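# Flip toast in pan with spatula, set spatula down

## Task

Use the steel turner (spatula) to flip the toast slice so it rests flat inside the frying pan with its browned side up, then put the turner down on the table clear of both the pan and the hot plate. Neither hand nor arm, alone or together, may ever contact the toast, the heating plate of the hot plate, or any part of the pan except its plastic handle; any such contact is an instant failure. Pan and hot plate are not fixed, and at the end the pan must sit level and centred on the hot plate. Either arm may do the required work, and nothing may fall or be left off the table.

## Robot and tools

ROBOT. Two arms, left_arm and right_arm, face each other across a table. Each carries an identical right hand (not mirrored), so hand axes and numbers mean the same for both. Each hand has six motors: little, ring, middle, index, thumb_bend, thumb_turn.

WORLD FRAME. Results give positions in metres in one scene frame: origin on the table top halfway between the nominal arm bases, z = 0 at the table surface, +z up. left_arm's base is on the +y side. Image left/right does not match arm names. Reported poses may be off by a few centimetres.

HAND POINT FRAME. Each hand has a point 0.05 m in front of the palm, where index pad meets thumb tip in a pinch. Its +z runs along the straightened fingers (fingertips 0.06-0.07 m beyond it), +y points out of the palm, +x runs across the palm toward the little finger. A wrist bracket on the little-finger side reaches 0.10 m across and can strike objects.

THE 28-NUMBER ROW. Every motion command is a row of 28 numbers, each in [-1, 1], covering both arms even if only one moves: left_arm dx, dy, dz, rx, ry, rz, then left_gripper little, ring, middle, index, thumb_bend, thumb_turn, force_limit, speed; then the same 14 for right_arm/right_gripper. The six pose numbers are an OFFSET from that arm's current Hand target (shown in results), expressed in the Hand target's own axes, not the world frame. Scale: 1.0 = 0.6 m for dx/dy/dz and 180 degrees for rotation; rx, ry, rz form a single rotation vector. All zeros re-commands the current Hand target. Finger numbers are absolute targets: +1 open/straight, -1 fully closed; thumb_turn +1 beside the palm, -1 in front of it. A pinch is about index -0.22, thumb_bend -0.75, thumb_turn -0.57. force_limit maps -1..+1 to about 0..10 N at the fingertip (0..15 N for thumb motors); speed maps -1..+1 from almost stopped to full (0.6 s full travel). There is no 'no change' value: to keep a hand as it is, resend the eight hand numbers of its last executed row (or, if none yet, its hand_measured six plus hand_force_limit and hand_speed). For gentle grips use speed -0.9 or lower.

TOOLS.
execute_actions {actions, cameras}: actions is an empty list (just look, pictures included), or one item. An action item has rows (1-15 rows of 28) and steps (5-15, default 15, each 1/30 s); each row lasts one step, the last repeats. Every row is an offset from the pose at the action's start, not from the previous row. A wait item has only steps (up to 300), counted from the last result. The result arrives 5 steps before the action ends; those remaining steps run afterward.
move {target, speed, blend, stop_force, zero, blocking, cameras}: drives each hand point in a straight line to the target. target is one 28-number row or a list of up to 15, every one an offset from the same starting Hand targets. speed in m/s, 0.002-0.5 (default 0.25), one value or one per target. blend in metres rounds corners in a list. stop_force in N, 3-40, ends an arm's path when its wrist sensor feels that much resistance along the motion; unreliable when the hand rotates, and omit it when backing off a contact. zero (default true) re-zeroes before moving. blocking=false returns early but cannot be combined with stop_force. Moves last 0.5-10 s and do not avoid obstacles. The result adds a 'move:' line: done, off_target, moving, held or fault, plus limits such as paced or held.
wait {seconds 0-10}: lets time pass; a running move continues.
stop: brakes a running move.
zoom_image {camera, region [x0,y0,x1,y1]}: enlarges up to 504x504 px of the latest image from cam_low, cam_left_wrist or cam_right_wrist (each 896x504).
show_instructions: shows the reference images.
zero_wrist_force {arm}: zeroes that arm's wrist sensor.
finished_scene {scene}: ends the current scene (give its number); irreversible.

RESULTS. Each arm reports end_effector_position, end_effector_quat_wxyz, velocities (omitted when joint velocities read 'within noise'), Hand target, joint positions and torques, wrist force/torque in the hand frame (plus a peak line), and hand_measured, hand_stopped_by (moving, target, force, stalled, fault), hand_load_n (positive pushes a finger open; near zero means grip lost). Possible warnings: MOTOR HOT, fault lines.

LIMITS ON MOTION. Each step the commanded pose is clipped to within 150 mm and 16 degrees of the measured pose, so long reaches need several actions. Avoid paths near an arm's own base; they can flip the shoulder. A clearance check blocks arms from approaching each other, except finger to finger.

WHAT TO AVOID. Contact torque over joint limits (139 N m on the big joints, 26 N m on wrist joints) or roughly 150 N net outside force stops the arm for 10 s. Arms are stiff, so targets even slightly beyond a firm surface can fault; approach slowly, optionally with stop_force. Avoid slamming, hard pressing, dropping the turner or releasing it while it moves, overloading fingers, and knocking the pan off centre or anything off the table. Keep hands off the toast, heating plate and pan body; only the plastic grip of the pan may be touched. Long stretched-out holds heat motors and can trigger a temporary brake stop.

Each tool is called after "Request:" as a command line: name --argument value for each argument, lists and objects as JSON in quotes; but a table of rows of numbers goes row by row, as --pt "numbers of a row", without its own name.

Reference images:

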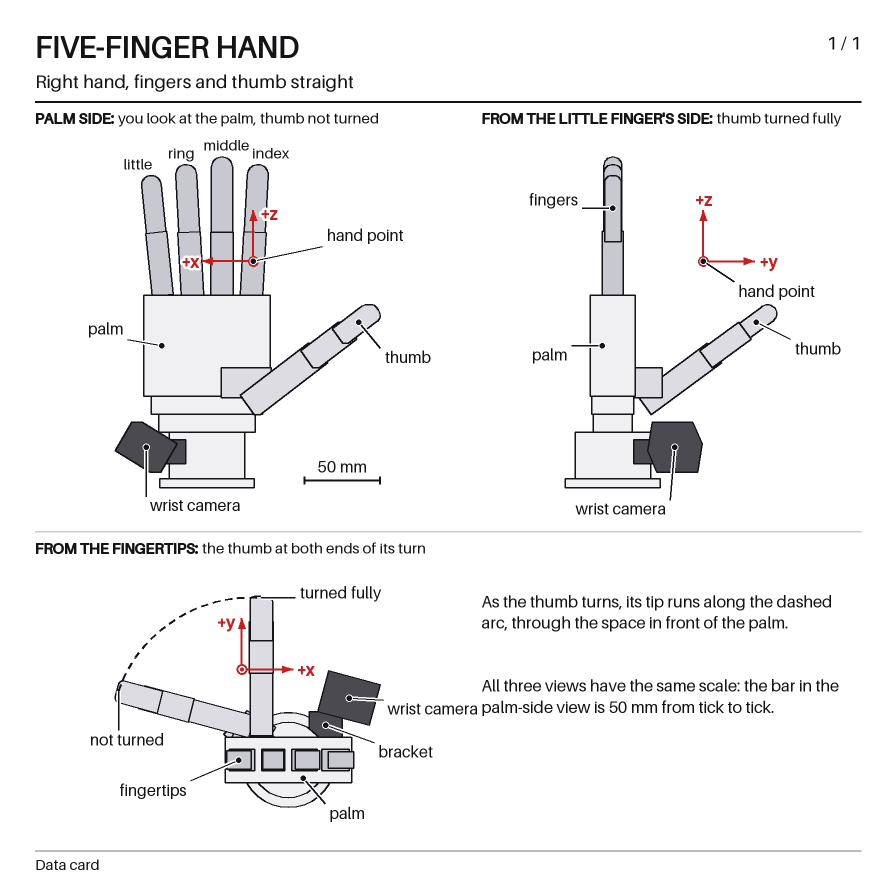

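## Session

Request:
execute_actions --actions '[]' --cameras '["all"]'

Scene clock: 0.00 s of 6003.00 s.
left_arm: end_effector_position=(+0.2663, +0.4331, +0.4751) hand_measured=(+1.000, +1.000, +1.000, +1.000, +1.000, +1.000) hand_load_n=(+0.0, +0.0, +0.0, +0.0, +0.0, +0.0) hand_stopped_by=(target, target, target, target, target, target) hand_force_limit=0.00 hand_speed=-0.80 end_effector_quat_wxyz=(+0.015, +0.330, +0.944, +0.003) | right_arm: end_effector_position=(+0.1128, -0.2695, +0.4702) hand_measured=(+1.000, +1.000, +1.000, +1.000, +1.000, +1.000) hand_load_n=(+0.0, +0.0, +0.0, +0.0, +0.0, +0.0) hand_stopped_by=(target, target, target, target, target, target) hand_force_limit=0.00 hand_speed=-0.80 end_effector_quat_wxyz=(-0.004, -0.352, +0.936, +0.010)
Joint positions: left_arm=[0.561 -1.73 1.355 1.924 1.548 -1.905] | right_arm=[-1.165 -1.724 1.371 1.932 1.55 -1.887]
Joint velocities: within noise
Joint torques (N m): no reading
Wrist force (N): no reading
Wrist torque (N m): no reading
Wrist force, peak (N): no reading
Hand target: left_arm +0.2663, +0.4331, +0.4751; +0.015, +0.330, +0.944, +0.003 | right_arm +0.1128, -0.2695, +0.4702; -0.004, -0.352, +0.936, +0.010

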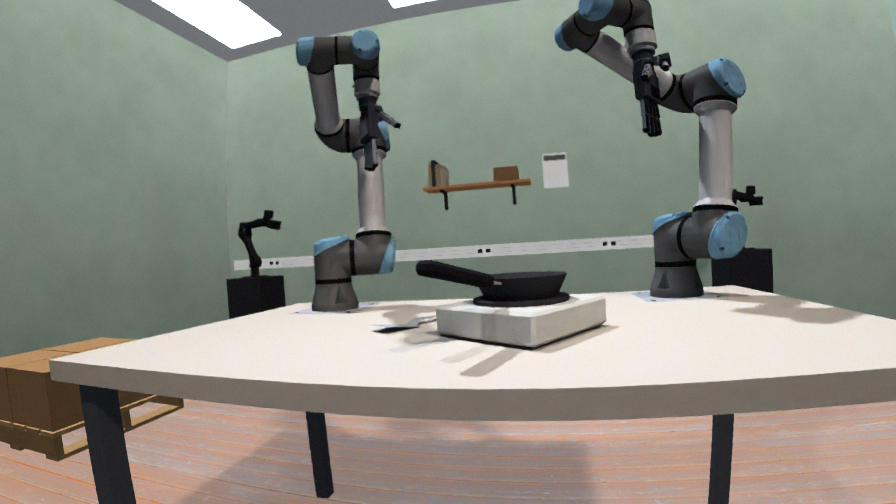

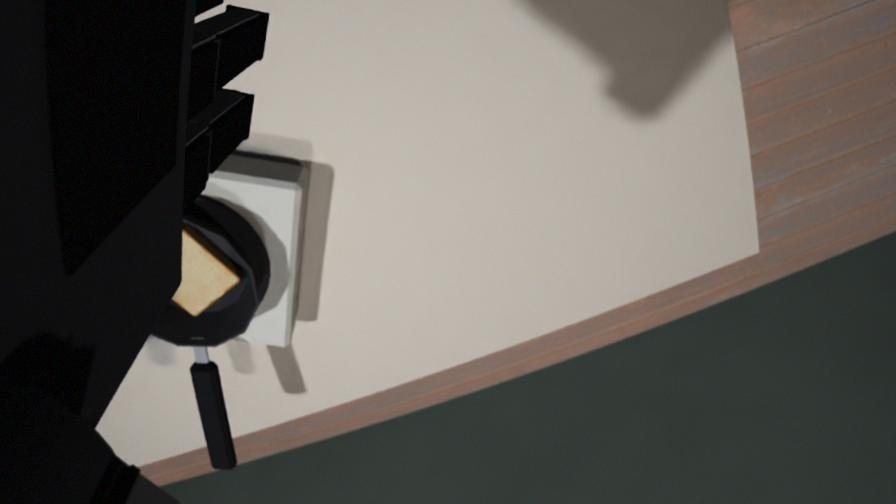

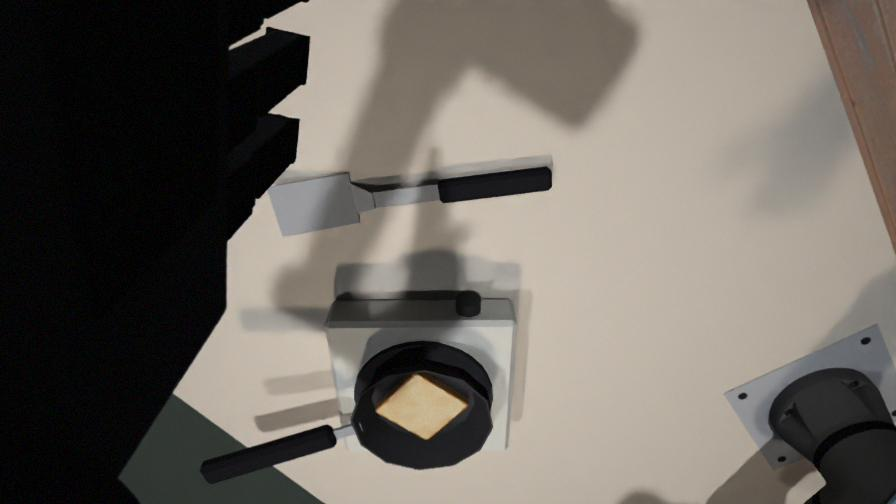

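Request:
zoom_image --camera "cam_right_wrist" --region '[240, 130, 580, 320]'

Request:
zoom_image --camera "cam_right_wrist" --region '[190, 280, 540, 490]'

Request:
zoom_image --camera "cam_low" --region '[360, 240, 640, 380]'

Scaled by 1.482.

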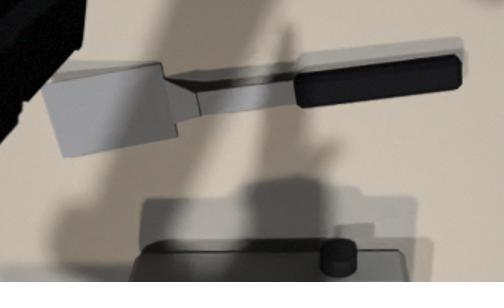

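Scaled by 1.440.

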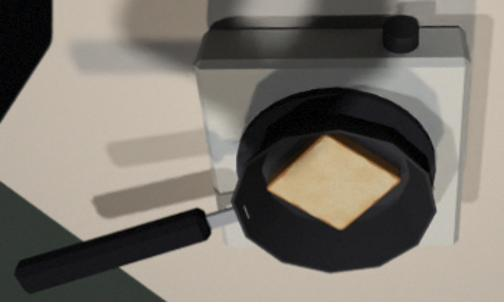

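Scaled by 1.800.

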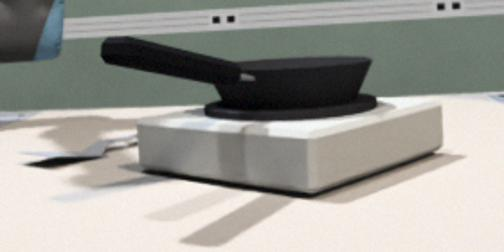

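Request:
move --target '[0,0,0,0,0,0,1,1,1,1,1,1,0,-0.8,-0.372,-0.327,-0.05,0,0,-0.239,1,1,1,1,1,1,0,-0.8]' --speed 0.25

Request:
move --target '[-0.434,-0.760,0.458,0.2217,-0.0174,-0.0479,0.3,0.3,0.3,0.3,0.0,-1,0,0.5,0,0,0,0,0,0,1,1,1,1,1,1,0,-0.8]' --speed 0.25

Scene clock: 5.83 s of 6003.00 s.
left_arm: end_effector_position=(+0.2663, +0.4331, +0.4751) hand_measured=(+1.000, +1.000, +1.000, +1.000, +1.000, +1.000) hand_load_n=(+0.0, +0.0, +0.0, +0.0, +0.0, +0.0) hand_stopped_by=(target, target, target, target, target, target) hand_force_limit=0.00 hand_speed=-0.80 end_effector_quat_wxyz=(+0.015, +0.330, +0.944, +0.003) | right_arm: end_effector_position=(+0.4086, -0.2712, +0.4941) hand_measured=(+1.000, +1.000, +1.000, +1.000, +1.000, +1.000) hand_load_n=(+0.0, +0.0, +0.0, +0.0, +0.0, +0.0) hand_stopped_by=(target, target, target, target, target, target) hand_force_limit=0.00 hand_speed=-0.80 end_effector_quat_wxyz=(+0.071, -0.648, +0.758, +0.033) end_effector_velocity=(+0.000, -0.002, -0.001) end_effector_angular_velocity=(-0.012, -0.004, +0.001)
Joint positions: left_arm=[0.561 -1.73 1.355 1.924 1.548 -1.905] | right_arm=[-1.434 -0.815 0.036 2.267 1.438 -2.846]
Joint velocities: left_arm=[within noise] | right_arm=[0.003 0.011 -0.025 0.011 0.012 0.001]
Joint torques (N m): left_arm=[-2.31 -8.59 -20.19 2.22 -0.42 0.39] | right_arm=[5.45 -30.78 -27.25 3.62 1.43 1.64]
Wrist force (N): left_arm=[0.1 -0.1 0.1] | right_arm=[-0.3 0.2 0.3]
Wrist torque (N m): left_arm=[-0.02 -0.02 0.01] | right_arm=[0.02 0.04 0.01]
Wrist force, peak (N): left_arm=[0.0 -0.6 0.3] | right_arm=[-1.6 -0.7 1.5]
Hand target: left_arm +0.2663, +0.4331, +0.4751; +0.015, +0.330, +0.944, +0.003 | right_arm +0.4103, -0.2705, +0.4958; +0.000, -0.671, +0.742, +0.011
Off the commanded pose: left_arm 0.000 m, 0 deg | right_arm 0.003 m, 9 deg.
elbow stopped short (right arm): the move would have taken joint 3 (elbow) straighter than the controller allows.
Kept back: nothing.
move: off_target (right_arm)
camera_calibration:
cam_left_wrist: T_world_to_cam=[[0.380969, 0.922402, 0.0635411, -0.534723], [0.76171, -0.352069, 0.543916, -0.312008], [0.52408, -0.158815, -0.83673, 0.448845], [0, 0, 0, 1]] pos_world=[0.206142, 0.454664, 0.579245]
cam_right_wrist: T_world_to_cam=[[-0.993452, -0.0467027, -0.104269, 0.450317], [-0.102231, 0.770845, 0.628766, -0.0602491], [0.0510101, 0.635308, -0.770572, 0.651108], [0, 0, 0, 1]] pos_world=[0.407996, -0.34618, 0.586562]

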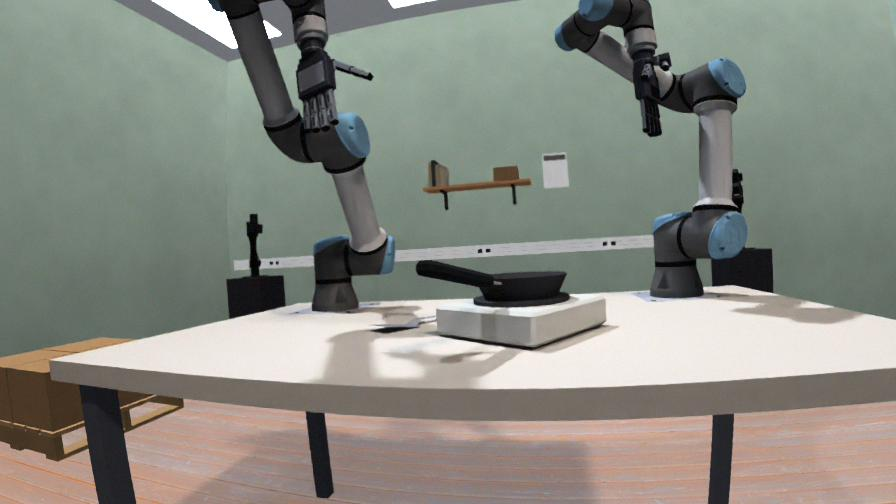

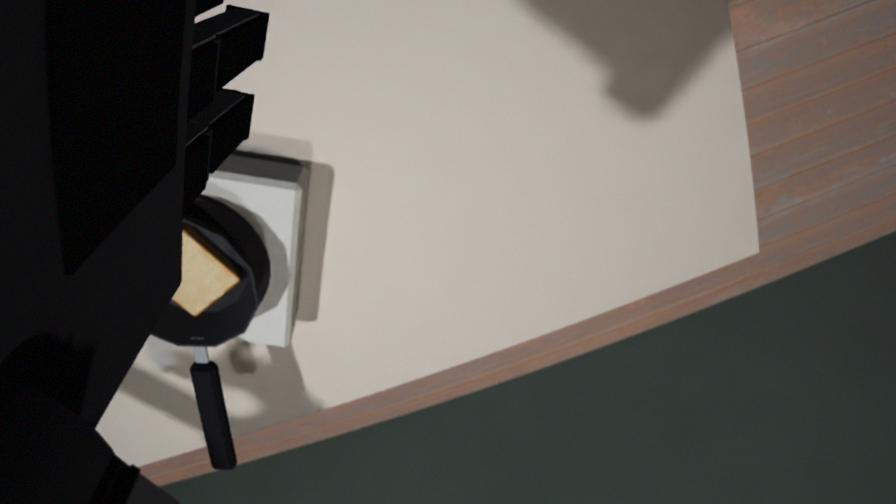

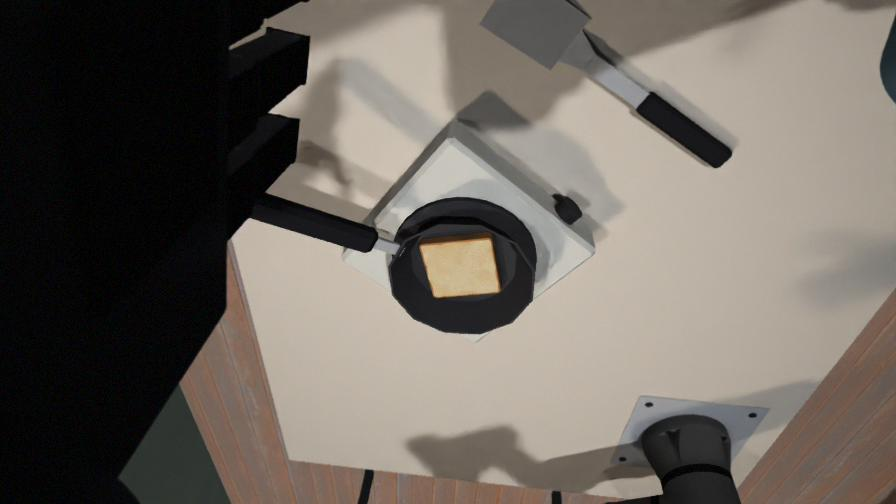

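Scene clock: 8.70 s of 6003.00 s.
left_arm: end_effector_position=(+0.1940, -0.0872, +0.2007) hand_measured=(+0.300, +0.300, +0.300, +0.300, +0.000, -1.000) hand_load_n=(+0.0, +0.0, +0.0, +0.0, +0.0, +0.0) hand_stopped_by=(target, target, target, target, target, target) hand_force_limit=0.00 hand_speed=0.50 end_effector_quat_wxyz=(-0.073, +0.245, +0.909, -0.329) | right_arm: end_effector_position=(+0.4087, -0.2712, +0.4941) hand_measured=(+1.000, +1.000, +1.000, +1.000, +1.000, +1.000) hand_load_n=(+0.0, +0.0, +0.0, +0.0, +0.0, +0.0) hand_stopped_by=(target, target, target, target, target, target) hand_force_limit=0.00 hand_speed=-0.80 end_effector_quat_wxyz=(+0.071, -0.648, +0.758, +0.033)
Joint positions: left_arm=[0.209 -1.058 1.181 0.884 1.988 -2.526] | right_arm=[-1.434 -0.815 0.035 2.267 1.439 -2.846]
Joint velocities: within noise
Joint torques (N m): left_arm=[10.49 -37.5 -10.71 -0.21 -1.23 1.82] | right_arm=[-5.01 -46.24 1.93 0.67 -1.2 1.75]
Wrist force (N): left_arm=[0.0 -1.2 0.0] | right_arm=[-0.3 0.1 0.3]
Wrist torque (N m): left_arm=[-0.22 0.00 0.01] | right_arm=[0.02 0.03 0.02]
Wrist force, peak (N): left_arm=[-0.9 -1.7 1.7] | right_arm=[-0.5 0.4 0.4]
Hand target: left_arm +0.1941, -0.0872, +0.2006; -0.073, +0.245, +0.909, -0.329 | right_arm +0.4103, -0.2705, +0.4958; +0.000, -0.671, +0.742, +0.011
Off the commanded pose: left_arm 0.000 m, 0 deg | right_arm 0.003 m, 9 deg.
elbow stopped short (right arm): the move would have taken joint 3 (elbow) straighter than the controller allows.
Kept back: nothing.
move: off_target (right_arm)
camera_calibration:
cam_left_wrist: T_world_to_cam=[[0.158846, 0.804139, -0.572825, 0.150654], [0.955845, 0.0200372, 0.293187, -0.245772], [0.247241, -0.594103, -0.76545, 0.175999], [0, 0, 0, 1]] pos_world=[0.167475, -0.011661, 0.293074]
cam_right_wrist: T_world_to_cam=[[-0.993414, -0.0467266, -0.104615, 0.450532], [-0.102459, 0.770957, 0.628592, -0.059974], [0.0512816, 0.635171, -0.770667, 0.651015], [0, 0, 0, 1]] pos_world=[0.408035, -0.346217, 0.586547]

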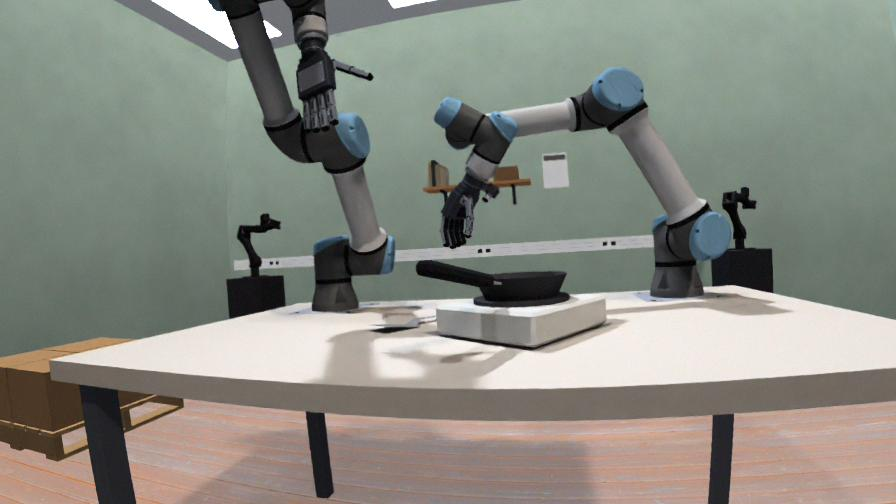

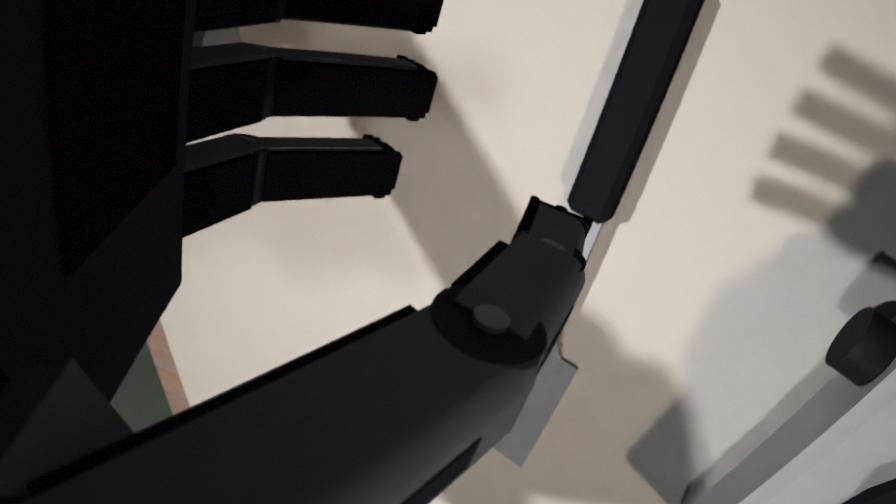

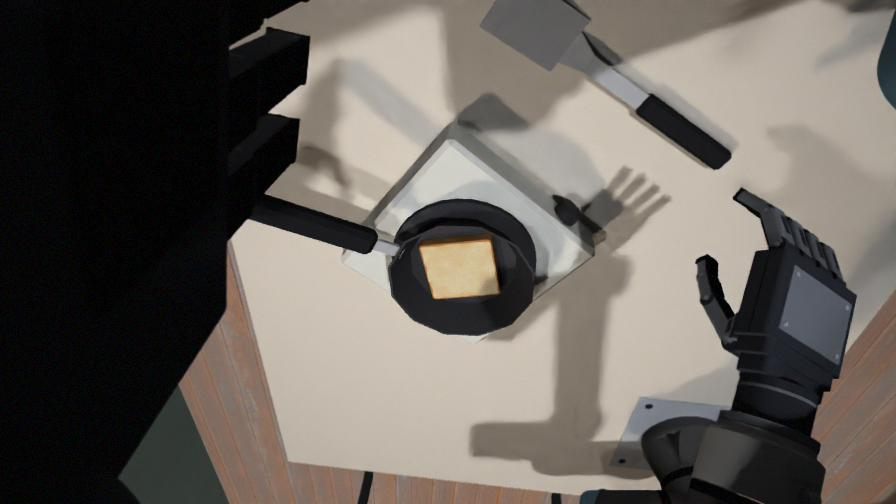

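Request:
move --target '[0,0,0,0,0,0,0.0,0.0,0.0,0.0,-0.6,-1,0,0.5,0.0,-0.08,0.08,0,0,0,1,1,1,1,1,1,0,-0.8]' --speed 0.25

Request:
zoom_image --camera "cam_right_wrist" --region '[600, 50, 896, 350]'

Request:
zoom_image --camera "cam_low" --region '[400, 120, 560, 280]'

Scene clock: 11.07 s of 6003.00 s.
left_arm: end_effector_position=(+0.1941, -0.0872, +0.2006) hand_measured=(+0.000, +0.000, +0.000, +0.000, -0.600, -1.000) hand_load_n=(+0.0, +0.0, +0.0, +0.0, +0.0, +0.0) hand_stopped_by=(target, target, target, target, target, target) hand_force_limit=0.00 hand_speed=0.50 end_effector_quat_wxyz=(-0.073, +0.245, +0.909, -0.329) | right_arm: end_effector_position=(+0.4558, -0.2752, +0.4456) hand_measured=(+1.000, +1.000, +1.000, +1.000, +1.000, +1.000) hand_load_n=(+0.0, +0.0, +0.0, +0.0, +0.0, +0.0) hand_stopped_by=(target, target, target, target, target, target) hand_force_limit=0.00 hand_speed=-0.80 end_effector_quat_wxyz=(+0.067, -0.651, +0.756, +0.019) end_effector_velocity=(-0.002, +0.000, +0.002) end_effector_angular_velocity=(+0.000, +0.001, +0.001)
Joint positions: left_arm=[0.209 -1.058 1.182 0.883 1.988 -2.526] | right_arm=[-1.441 -0.738 0.035 2.182 1.465 -2.86]
Joint velocities: left_arm=[within noise] | right_arm=[0.002 -0.003 0 0.005 0 0]
Joint torques (N m): left_arm=[10.45 -36.4 -10.18 0.08 -0.07 -2.33] | right_arm=[6.13 -49.82 -3.55 3.44 1.44 1.94]
Wrist force (N): left_arm=[-0.2 -1.2 0.0] | right_arm=[-0.3 0.3 0.3]
Wrist torque (N m): left_arm=[-0.21 0.03 0.01] | right_arm=[0.04 0.06 0.03]
Wrist force, peak (N): left_arm=[-0.7 -1.4 0.1] | right_arm=[-0.3 1.4 -0.9]
Hand target: left_arm +0.1941, -0.0872, +0.2006; -0.073, +0.245, +0.909, -0.329 | right_arm +0.4574, -0.2745, +0.4471; +0.000, -0.671, +0.742, +0.011
Off the commanded pose: left_arm 0.000 m, 0 deg | right_arm 0.002 m, 8 deg.
elbow stopped short (right arm): the move would have taken joint 3 (elbow) straighter than the controller allows.
Kept back: nothing.
move: off_target (right_arm)
camera_calibration:
cam_left_wrist: T_world_to_cam=[[0.158707, 0.804132, -0.572874, 0.150646], [0.955847, 0.0202068, 0.293169, -0.245794], [0.247322, -0.594108, -0.76542, 0.175838], [0, 0, 0, 1]] pos_world=[0.167545, -0.0117063, 0.29295]
cam_right_wrist: T_world_to_cam=[[-0.991642, -0.0547142, -0.116847, 0.494454], [-0.114924, 0.786216, 0.607171, -0.00214144], [0.0586461, 0.615525, -0.785933, 0.611795], [0, 0, 0, 1]] pos_world=[0.454196, -0.347838, 0.539905]

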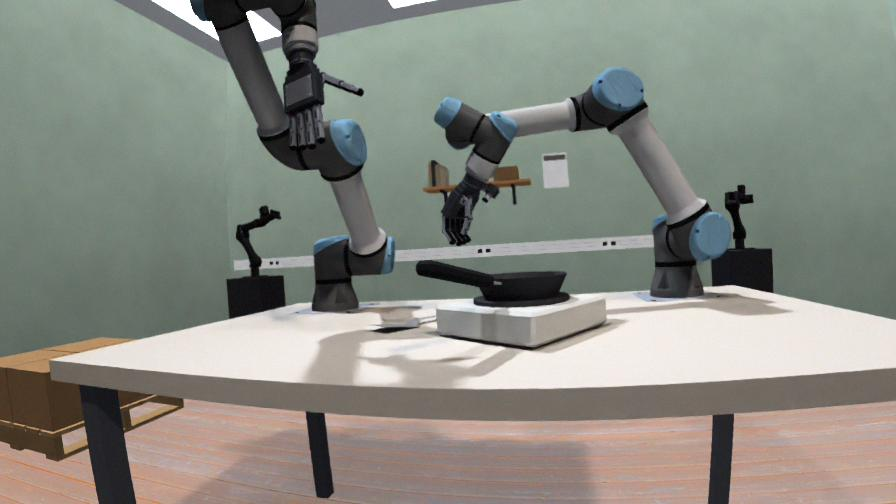

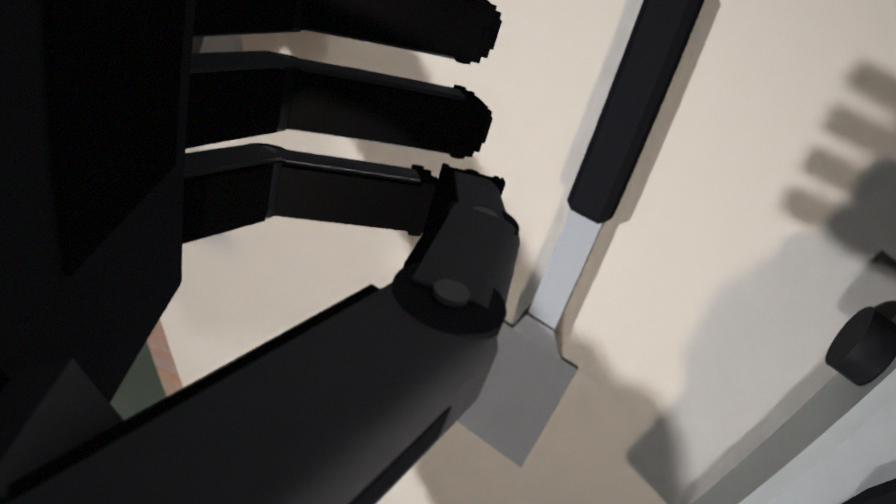

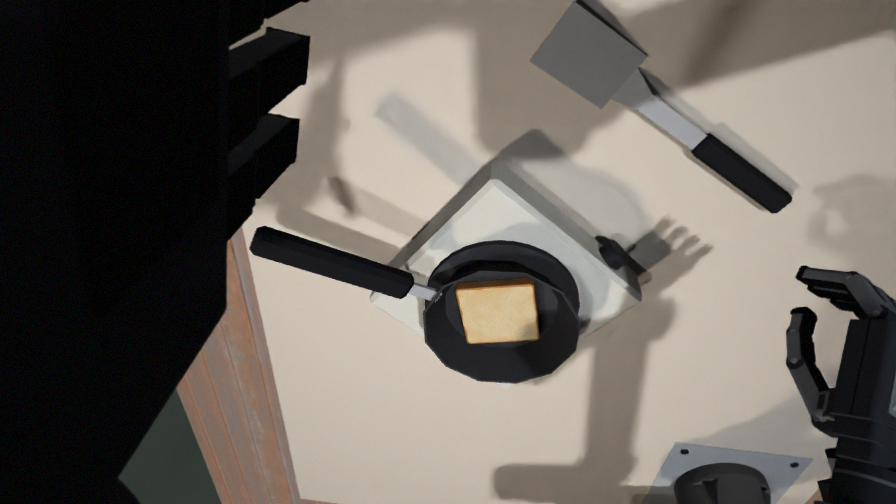

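Scaled by 1.680.

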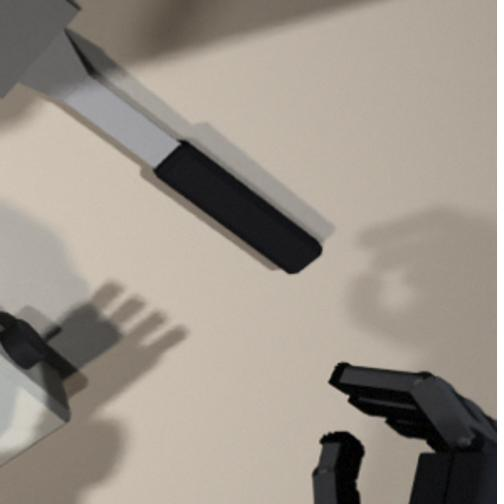

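Scaled by 3.150.

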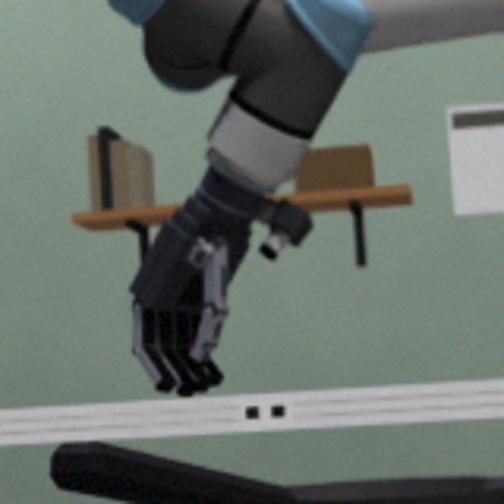

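Request:
move --target '[-0.039,0.093,0.139,0.111,0,0,0.0,0.0,0.0,0.0,-0.5,-1,0,0.5,0.0,0,0,0,0,0,1,1,1,1,1,1,0,-0.8]' --speed 0.2

Request:
zoom_image --camera "cam_right_wrist" --region '[600, 50, 896, 350]'

Request:
zoom_image --camera "cam_low" --region '[360, 180, 560, 350]'

Scene clock: 12.70 s of 6003.00 s.
left_arm: end_effector_position=(+0.2121, -0.1085, +0.1013) hand_measured=(+0.000, +0.000, +0.000, +0.000, -0.500, -1.000) hand_load_n=(+0.0, +0.0, +0.0, +0.0, +0.0, +0.0) hand_stopped_by=(target, target, target, target, target, target) hand_force_limit=0.00 hand_speed=0.50 end_effector_quat_wxyz=(-0.114, +0.228, +0.838, -0.482) end_effector_velocity=(+0.000, +0.001, +0.005) end_effector_angular_velocity=(+0.011, -0.010, +0.000) | right_arm: end_effector_position=(+0.4557, -0.2752, +0.4455) hand_measured=(+1.000, +1.000, +1.000, +1.000, +1.000, +1.000) hand_load_n=(+0.0, +0.0, +0.0, +0.0, -0.5, +0.0) hand_stopped_by=(target, target, target, target, target, target) hand_force_limit=0.00 hand_speed=-0.80 end_effector_quat_wxyz=(+0.067, -0.651, +0.756, +0.019)
Joint positions: left_arm=[0.335 -1.028 1.482 0.27 2.264 -2.594] | right_arm=[-1.441 -0.738 0.035 2.182 1.464 -2.86]
Joint velocities: left_arm=[-0.004 -0.004 -0.012 0.029 -0.011 0.01] | right_arm=[within noise]
Joint torques (N m): left_arm=[-10.49 -51.61 -29.94 2.32 -1.32 2.57] | right_arm=[-3.61 -48.49 -20.18 0.98 -0.91 1.75]
Wrist force (N): left_arm=[-0.3 -1.7 0.5] | right_arm=[-0.2 0.3 0.6]
Wrist torque (N m): left_arm=[-0.30 0.05 0.00] | right_arm=[0.02 0.03 0.03]
Wrist force, peak (N): left_arm=[0.0 -2.3 -0.8] | right_arm=[-0.6 0.5 0.7]
Hand target: left_arm +0.2121, -0.1087, +0.1015; -0.114, +0.229, +0.838, -0.482 | right_arm +0.4574, -0.2745, +0.4471; +0.000, -0.671, +0.742, +0.011
Off the commanded pose: left_arm 0.000 m, 0 deg | right_arm 0.002 m, 8 deg.
elbow stopped short (right arm): the move would have taken joint 3 (elbow) straighter than the controller allows.
Kept back: nothing.
move: off_target (right_arm)
camera_calibration:
cam_left_wrist: T_world_to_cam=[[0.0454329, 0.592564, -0.804241, 0.132518], [0.991367, 0.0723763, 0.109331, -0.216771], [0.122993, -0.802266, -0.58416, 0.0680863], [0, 0, 0, 1]] pos_world=[0.200504, -0.00821319, 0.17005]
cam_right_wrist: T_world_to_cam=[[-0.991703, -0.0546603, -0.116349, 0.494248], [-0.11459, 0.78607, 0.607423, -0.00246096], [0.0582562, 0.615716, -0.785812, 0.611947], [0, 0, 0, 1]] pos_world=[0.454216, -0.347836, 0.539875]

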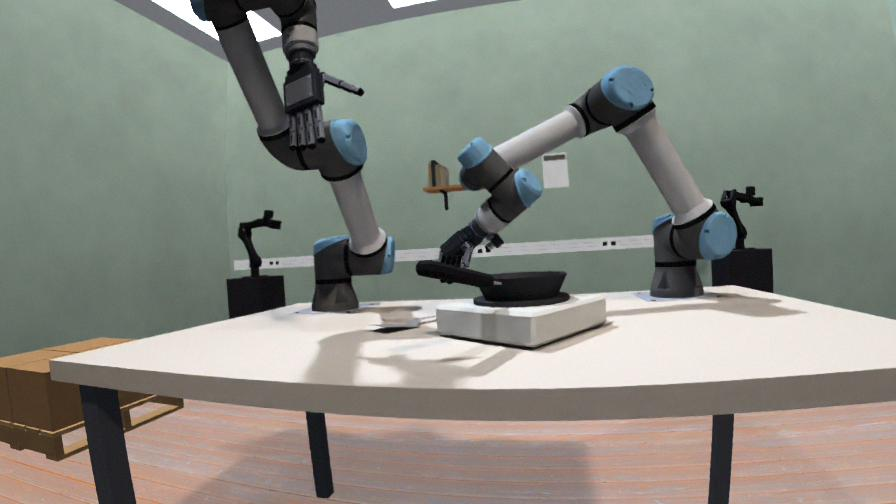

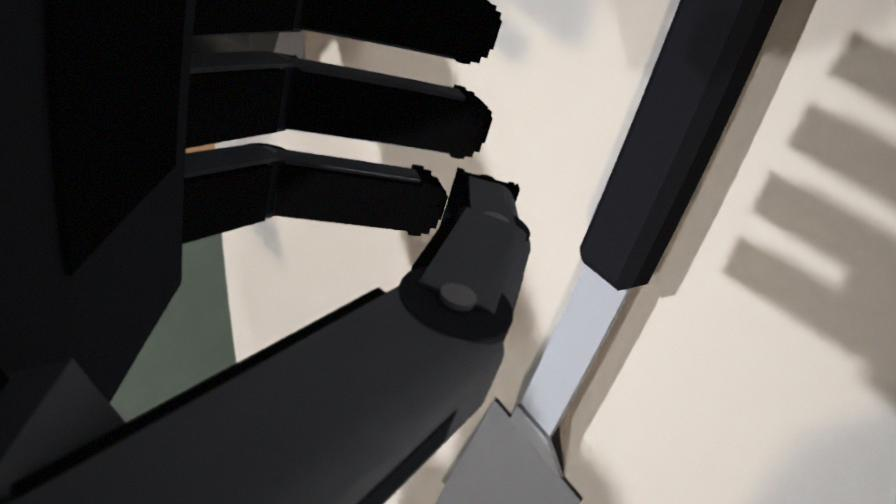

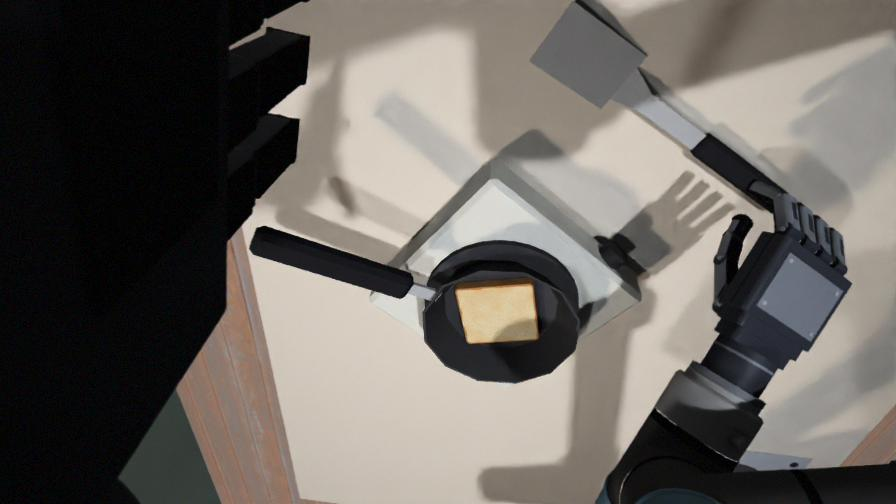

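Scaled by 1.680.

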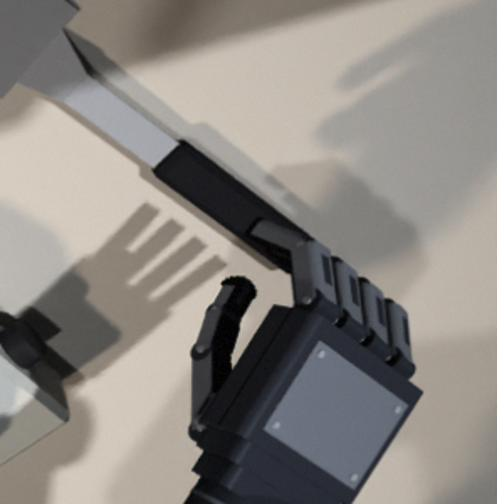

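Scaled by 2.520.

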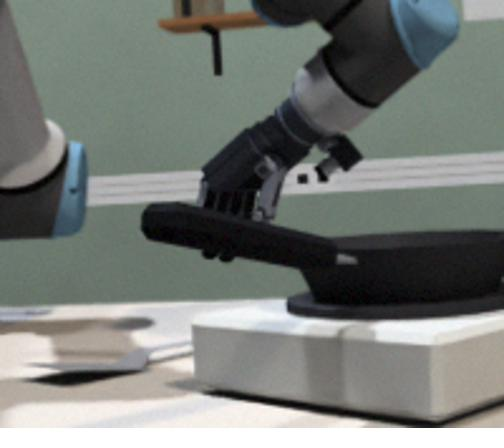

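Request:
move --target '[0.0,0.06,0.036,0,0,0,0.1,0.1,0.1,0.1,-0.4,-1,0,0.5,0.0,0,0,0,0,0,1,1,1,1,1,1,0,-0.8]' --speed 0.1

Request:
zoom_image --camera "cam_right_wrist" --region '[650, 100, 896, 300]'

Request:
zoom_image --camera "cam_low" --region '[360, 200, 560, 350]'

Scene clock: 14.10 s of 6003.00 s.
left_arm: end_effector_position=(+0.2130, -0.1094, +0.0593) hand_measured=(+0.100, +0.100, +0.100, +0.100, -0.400, -1.000) hand_load_n=(+0.0, +0.0, +0.0, +0.0, +0.0, +0.0) hand_stopped_by=(target, target, target, target, target, target) hand_force_limit=0.00 hand_speed=0.50 end_effector_quat_wxyz=(-0.114, +0.229, +0.838, -0.482) end_effector_velocity=(+0.000, +0.000, +0.004) end_effector_angular_velocity=(+0.000, +0.001, +0.000) | right_arm: end_effector_position=(+0.4557, -0.2752, +0.4455) hand_measured=(+1.000, +1.000, +1.000, +1.000, +1.000, +1.000) hand_load_n=(+0.0, +0.0, +0.0, +0.0, +0.0, +0.0) hand_stopped_by=(target, target, target, target, target, target) hand_force_limit=0.00 hand_speed=-0.80 end_effector_quat_wxyz=(+0.067, -0.651, +0.756, +0.019)
Joint positions: left_arm=[0.336 -0.978 1.521 0.182 2.265 -2.593] | right_arm=[-1.441 -0.738 0.035 2.182 1.464 -2.86]
Joint velocities: left_arm=[0 -0.005 -0.004 0.009 0 -0.001] | right_arm=[within noise]
Joint torques (N m): left_arm=[9.44 -52.87 -30.11 2.66 2.15 0.56] | right_arm=[-3.82 -49.05 -27.22 1.69 -0.45 1.36]
Wrist force (N): left_arm=[-0.7 -1.8 0.5] | right_arm=[-0.4 0.2 0.5]
Wrist torque (N m): left_arm=[-0.31 0.10 -0.03] | right_arm=[0.01 0.05 0.02]
Wrist force, peak (N): left_arm=[-0.6 -2.7 -0.1] | right_arm=[-0.4 0.1 0.8]
Hand target: left_arm +0.2130, -0.1095, +0.0595; -0.114, +0.229, +0.838, -0.482 | right_arm +0.4574, -0.2745, +0.4471; +0.000, -0.671, +0.742, +0.011
Off the commanded pose: left_arm 0.000 m, 0 deg | right_arm 0.002 m, 8 deg.
elbow stopped short (right arm): the move would have taken joint 3 (elbow) straighter than the controller allows.
Kept back: nothing.
move: off_target (right_arm)
camera_calibration:
cam_left_wrist: T_world_to_cam=[[0.0461426, 0.592359, -0.804352, 0.0990619], [0.991352, 0.0718711, 0.109799, -0.213049], [0.12285, -0.802462, -0.58392, 0.0427669], [0, 0, 0, 1]] pos_world=[0.201381, -0.00904932, 0.128046]
cam_right_wrist: T_world_to_cam=[[-0.991697, -0.0546479, -0.116406, 0.494289], [-0.11462, 0.786032, 0.607467, -0.00248802], [0.0583022, 0.615766, -0.785769, 0.611907], [0, 0, 0, 1]] pos_world=[0.454224, -0.347824, 0.539867]

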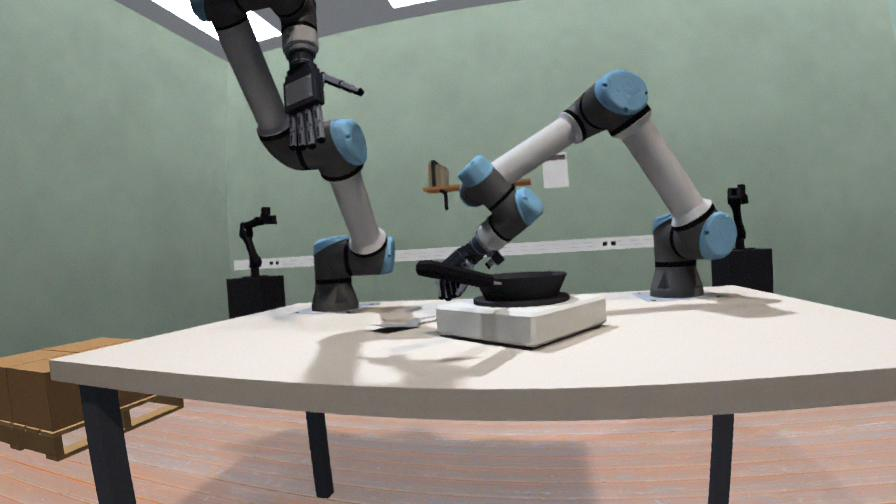

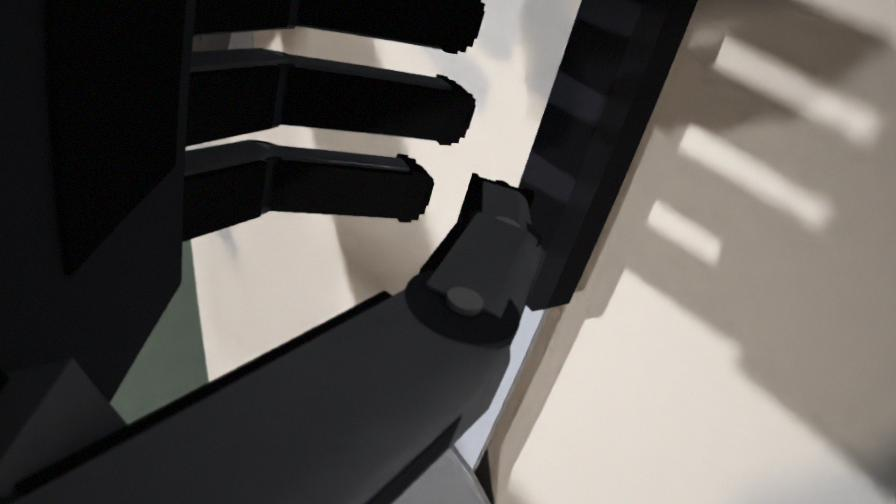

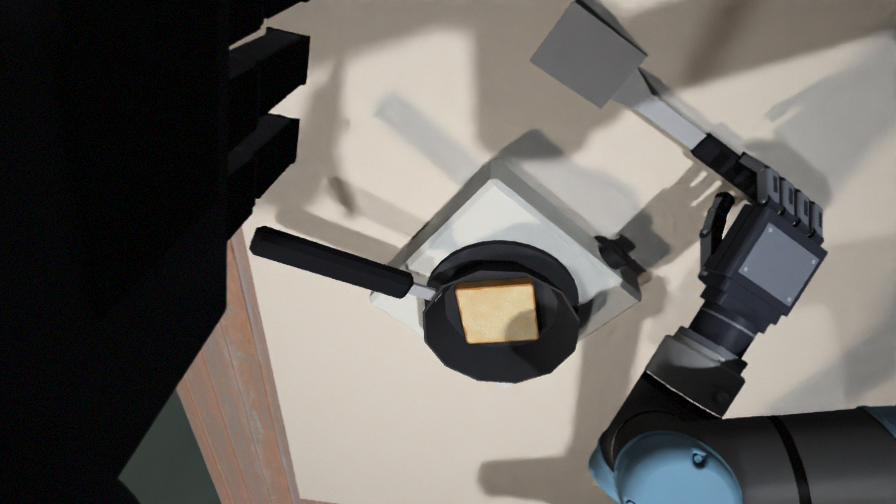

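Scaled by 2.049.

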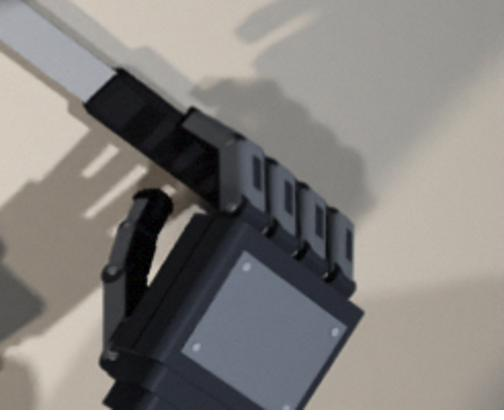

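Scaled by 2.520.

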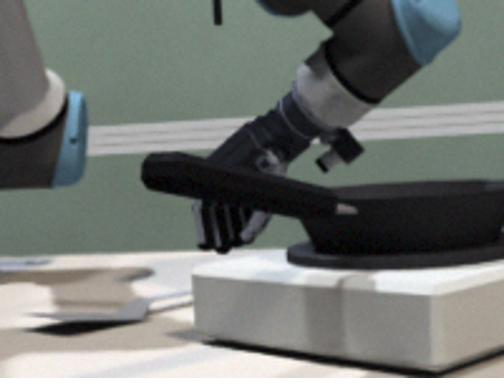

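Request:
move --target '[0.0,0.0508,0.012,0,0,0,0.1,0.1,0.1,0.1,-0.4,-1,0,0.5,0.0,0,0,0,0,0,1,1,1,1,1,1,0,-0.8]' --speed 0.05 --stop_force 6

Request:
zoom_image --camera "cam_right_wrist" --region '[650, 100, 896, 300]'

Request:
zoom_image --camera "cam_low" --region '[360, 200, 560, 350]'

Scene clock: 17.00 s of 6003.00 s.
left_arm: end_effector_position=(+0.2167, -0.1043, +0.0393) hand_measured=(+0.100, +0.100, +0.100, +0.100, -0.400, -1.000) hand_load_n=(+0.0, +0.0, +0.5, +0.0, +0.0, +0.0) hand_stopped_by=(target, target, target, target, target, target) hand_force_limit=0.00 hand_speed=0.50 end_effector_quat_wxyz=(-0.114, +0.229, +0.838, -0.482) | right_arm: end_effector_position=(+0.4557, -0.2752, +0.4455) hand_measured=(+1.000, +1.000, +1.000, +1.000, +1.000, +1.000) hand_load_n=(+0.0, +0.0, +0.0, +0.0, -0.5, +0.0) hand_stopped_by=(target, target, target, target, target, target) hand_force_limit=0.00 hand_speed=-0.80 end_effector_quat_wxyz=(+0.067, -0.651, +0.756, +0.019)
Joint positions: left_arm=[0.347 -0.956 1.544 0.142 2.272 -2.584] | right_arm=[-1.441 -0.738 0.035 2.182 1.464 -2.86]
Joint velocities: within noise
Joint torques (N m): left_arm=[-9.75 -50.49 -26.27 -0.61 -1.8 -2.84] | right_arm=[-2.86 -47.96 -22.69 1.95 0.25 1.03]
Wrist force (N): left_arm=[-0.6 -6.1 -1.4] | right_arm=[-0.3 0.2 0.7]
Wrist torque (N m): left_arm=[-0.12 0.15 -0.13] | right_arm=[0.01 0.03 0.03]
Wrist force, peak (N): left_arm=[-0.2 -16.5 -5.8] | right_arm=[-0.5 0.4 0.7]
Hand target: left_arm +0.2167, -0.1043, +0.0393; -0.114, +0.229, +0.838, -0.482 (not the last commanded pose) | right_arm +0.4574, -0.2745, +0.4471; +0.000, -0.671, +0.742, +0.011
Off the commanded pose: left_arm 0.010 m, 0 deg | right_arm 0.002 m, 8 deg.
elbow stopped short (right arm): the move would have taken joint 3 (elbow) straighter than the controller allows.
Kept back: nothing.
move: contact (left_arm), off_target (right_arm)
camera_calibration:
cam_left_wrist: T_world_to_cam=[[0.0461357, 0.592186, -0.804479, 0.0798089], [0.991344, 0.0719547, 0.109819, -0.214837], [0.122919, -0.802582, -0.583741, 0.0347042], [0, 0, 0, 1]] pos_world=[0.205029, -0.00395022, 0.108056]
cam_right_wrist: T_world_to_cam=[[-0.991699, -0.0546762, -0.116378, 0.494252], [-0.11462, 0.786079, 0.607406, -0.00243979], [0.0582714, 0.615704, -0.78582, 0.611947], [0, 0, 0, 1]] pos_world=[0.45421, -0.347836, 0.539882]

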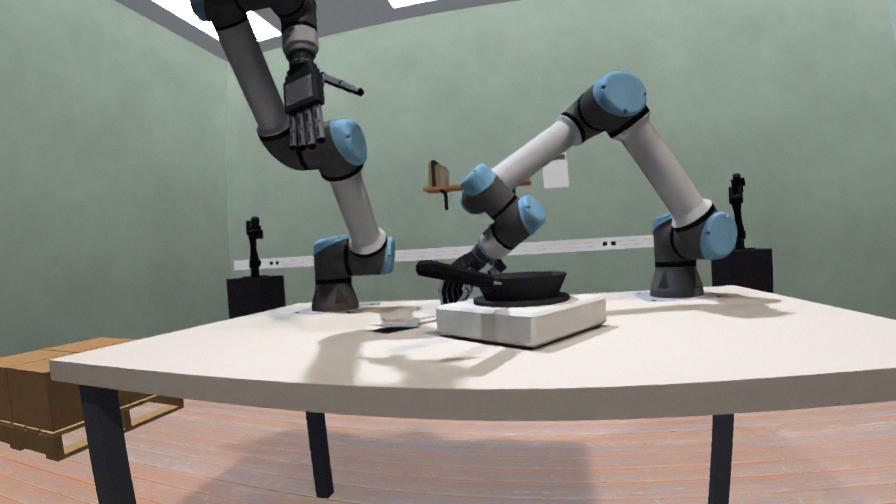

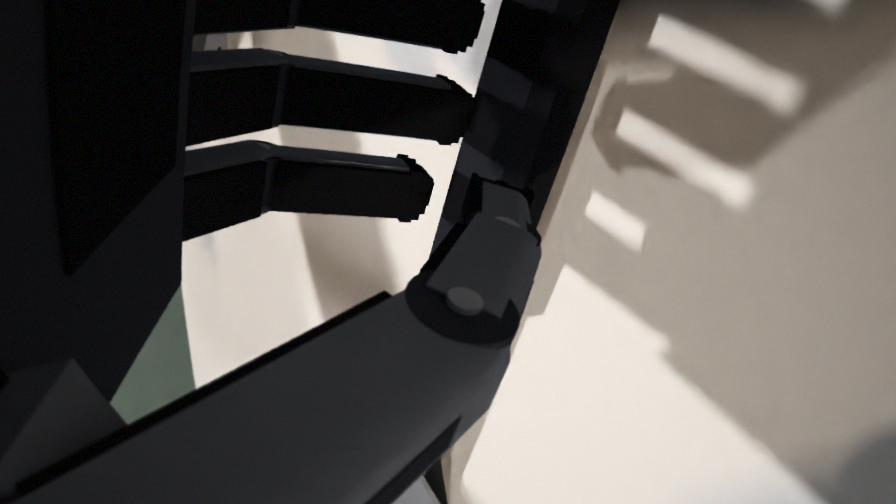

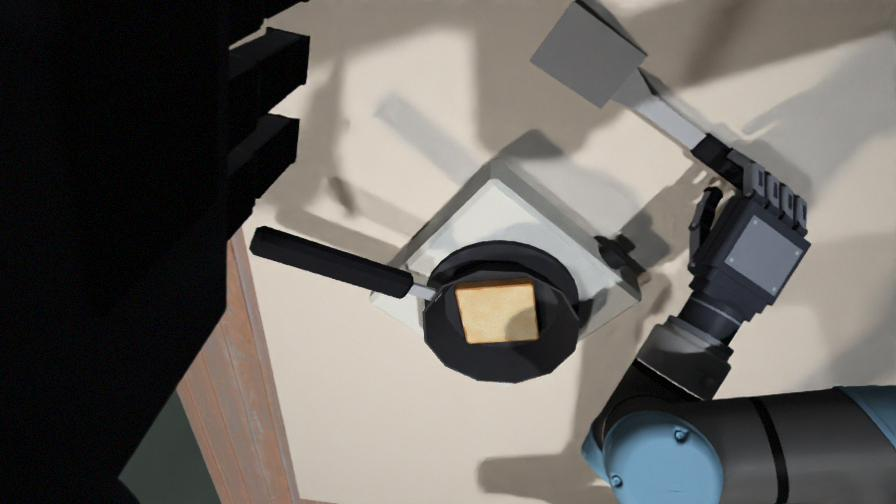

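Scaled by 2.049.

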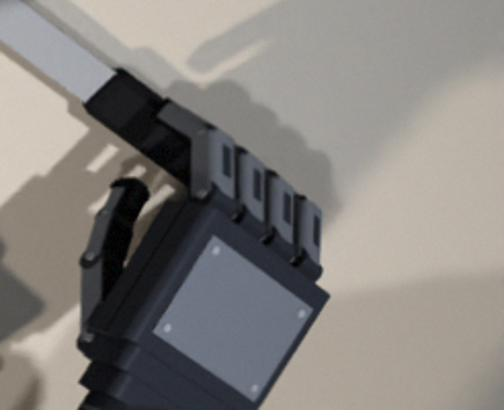

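Scaled by 2.520.

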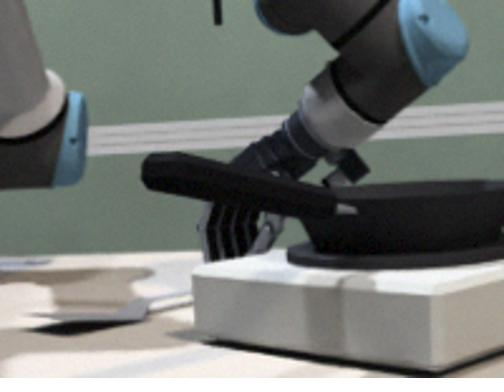

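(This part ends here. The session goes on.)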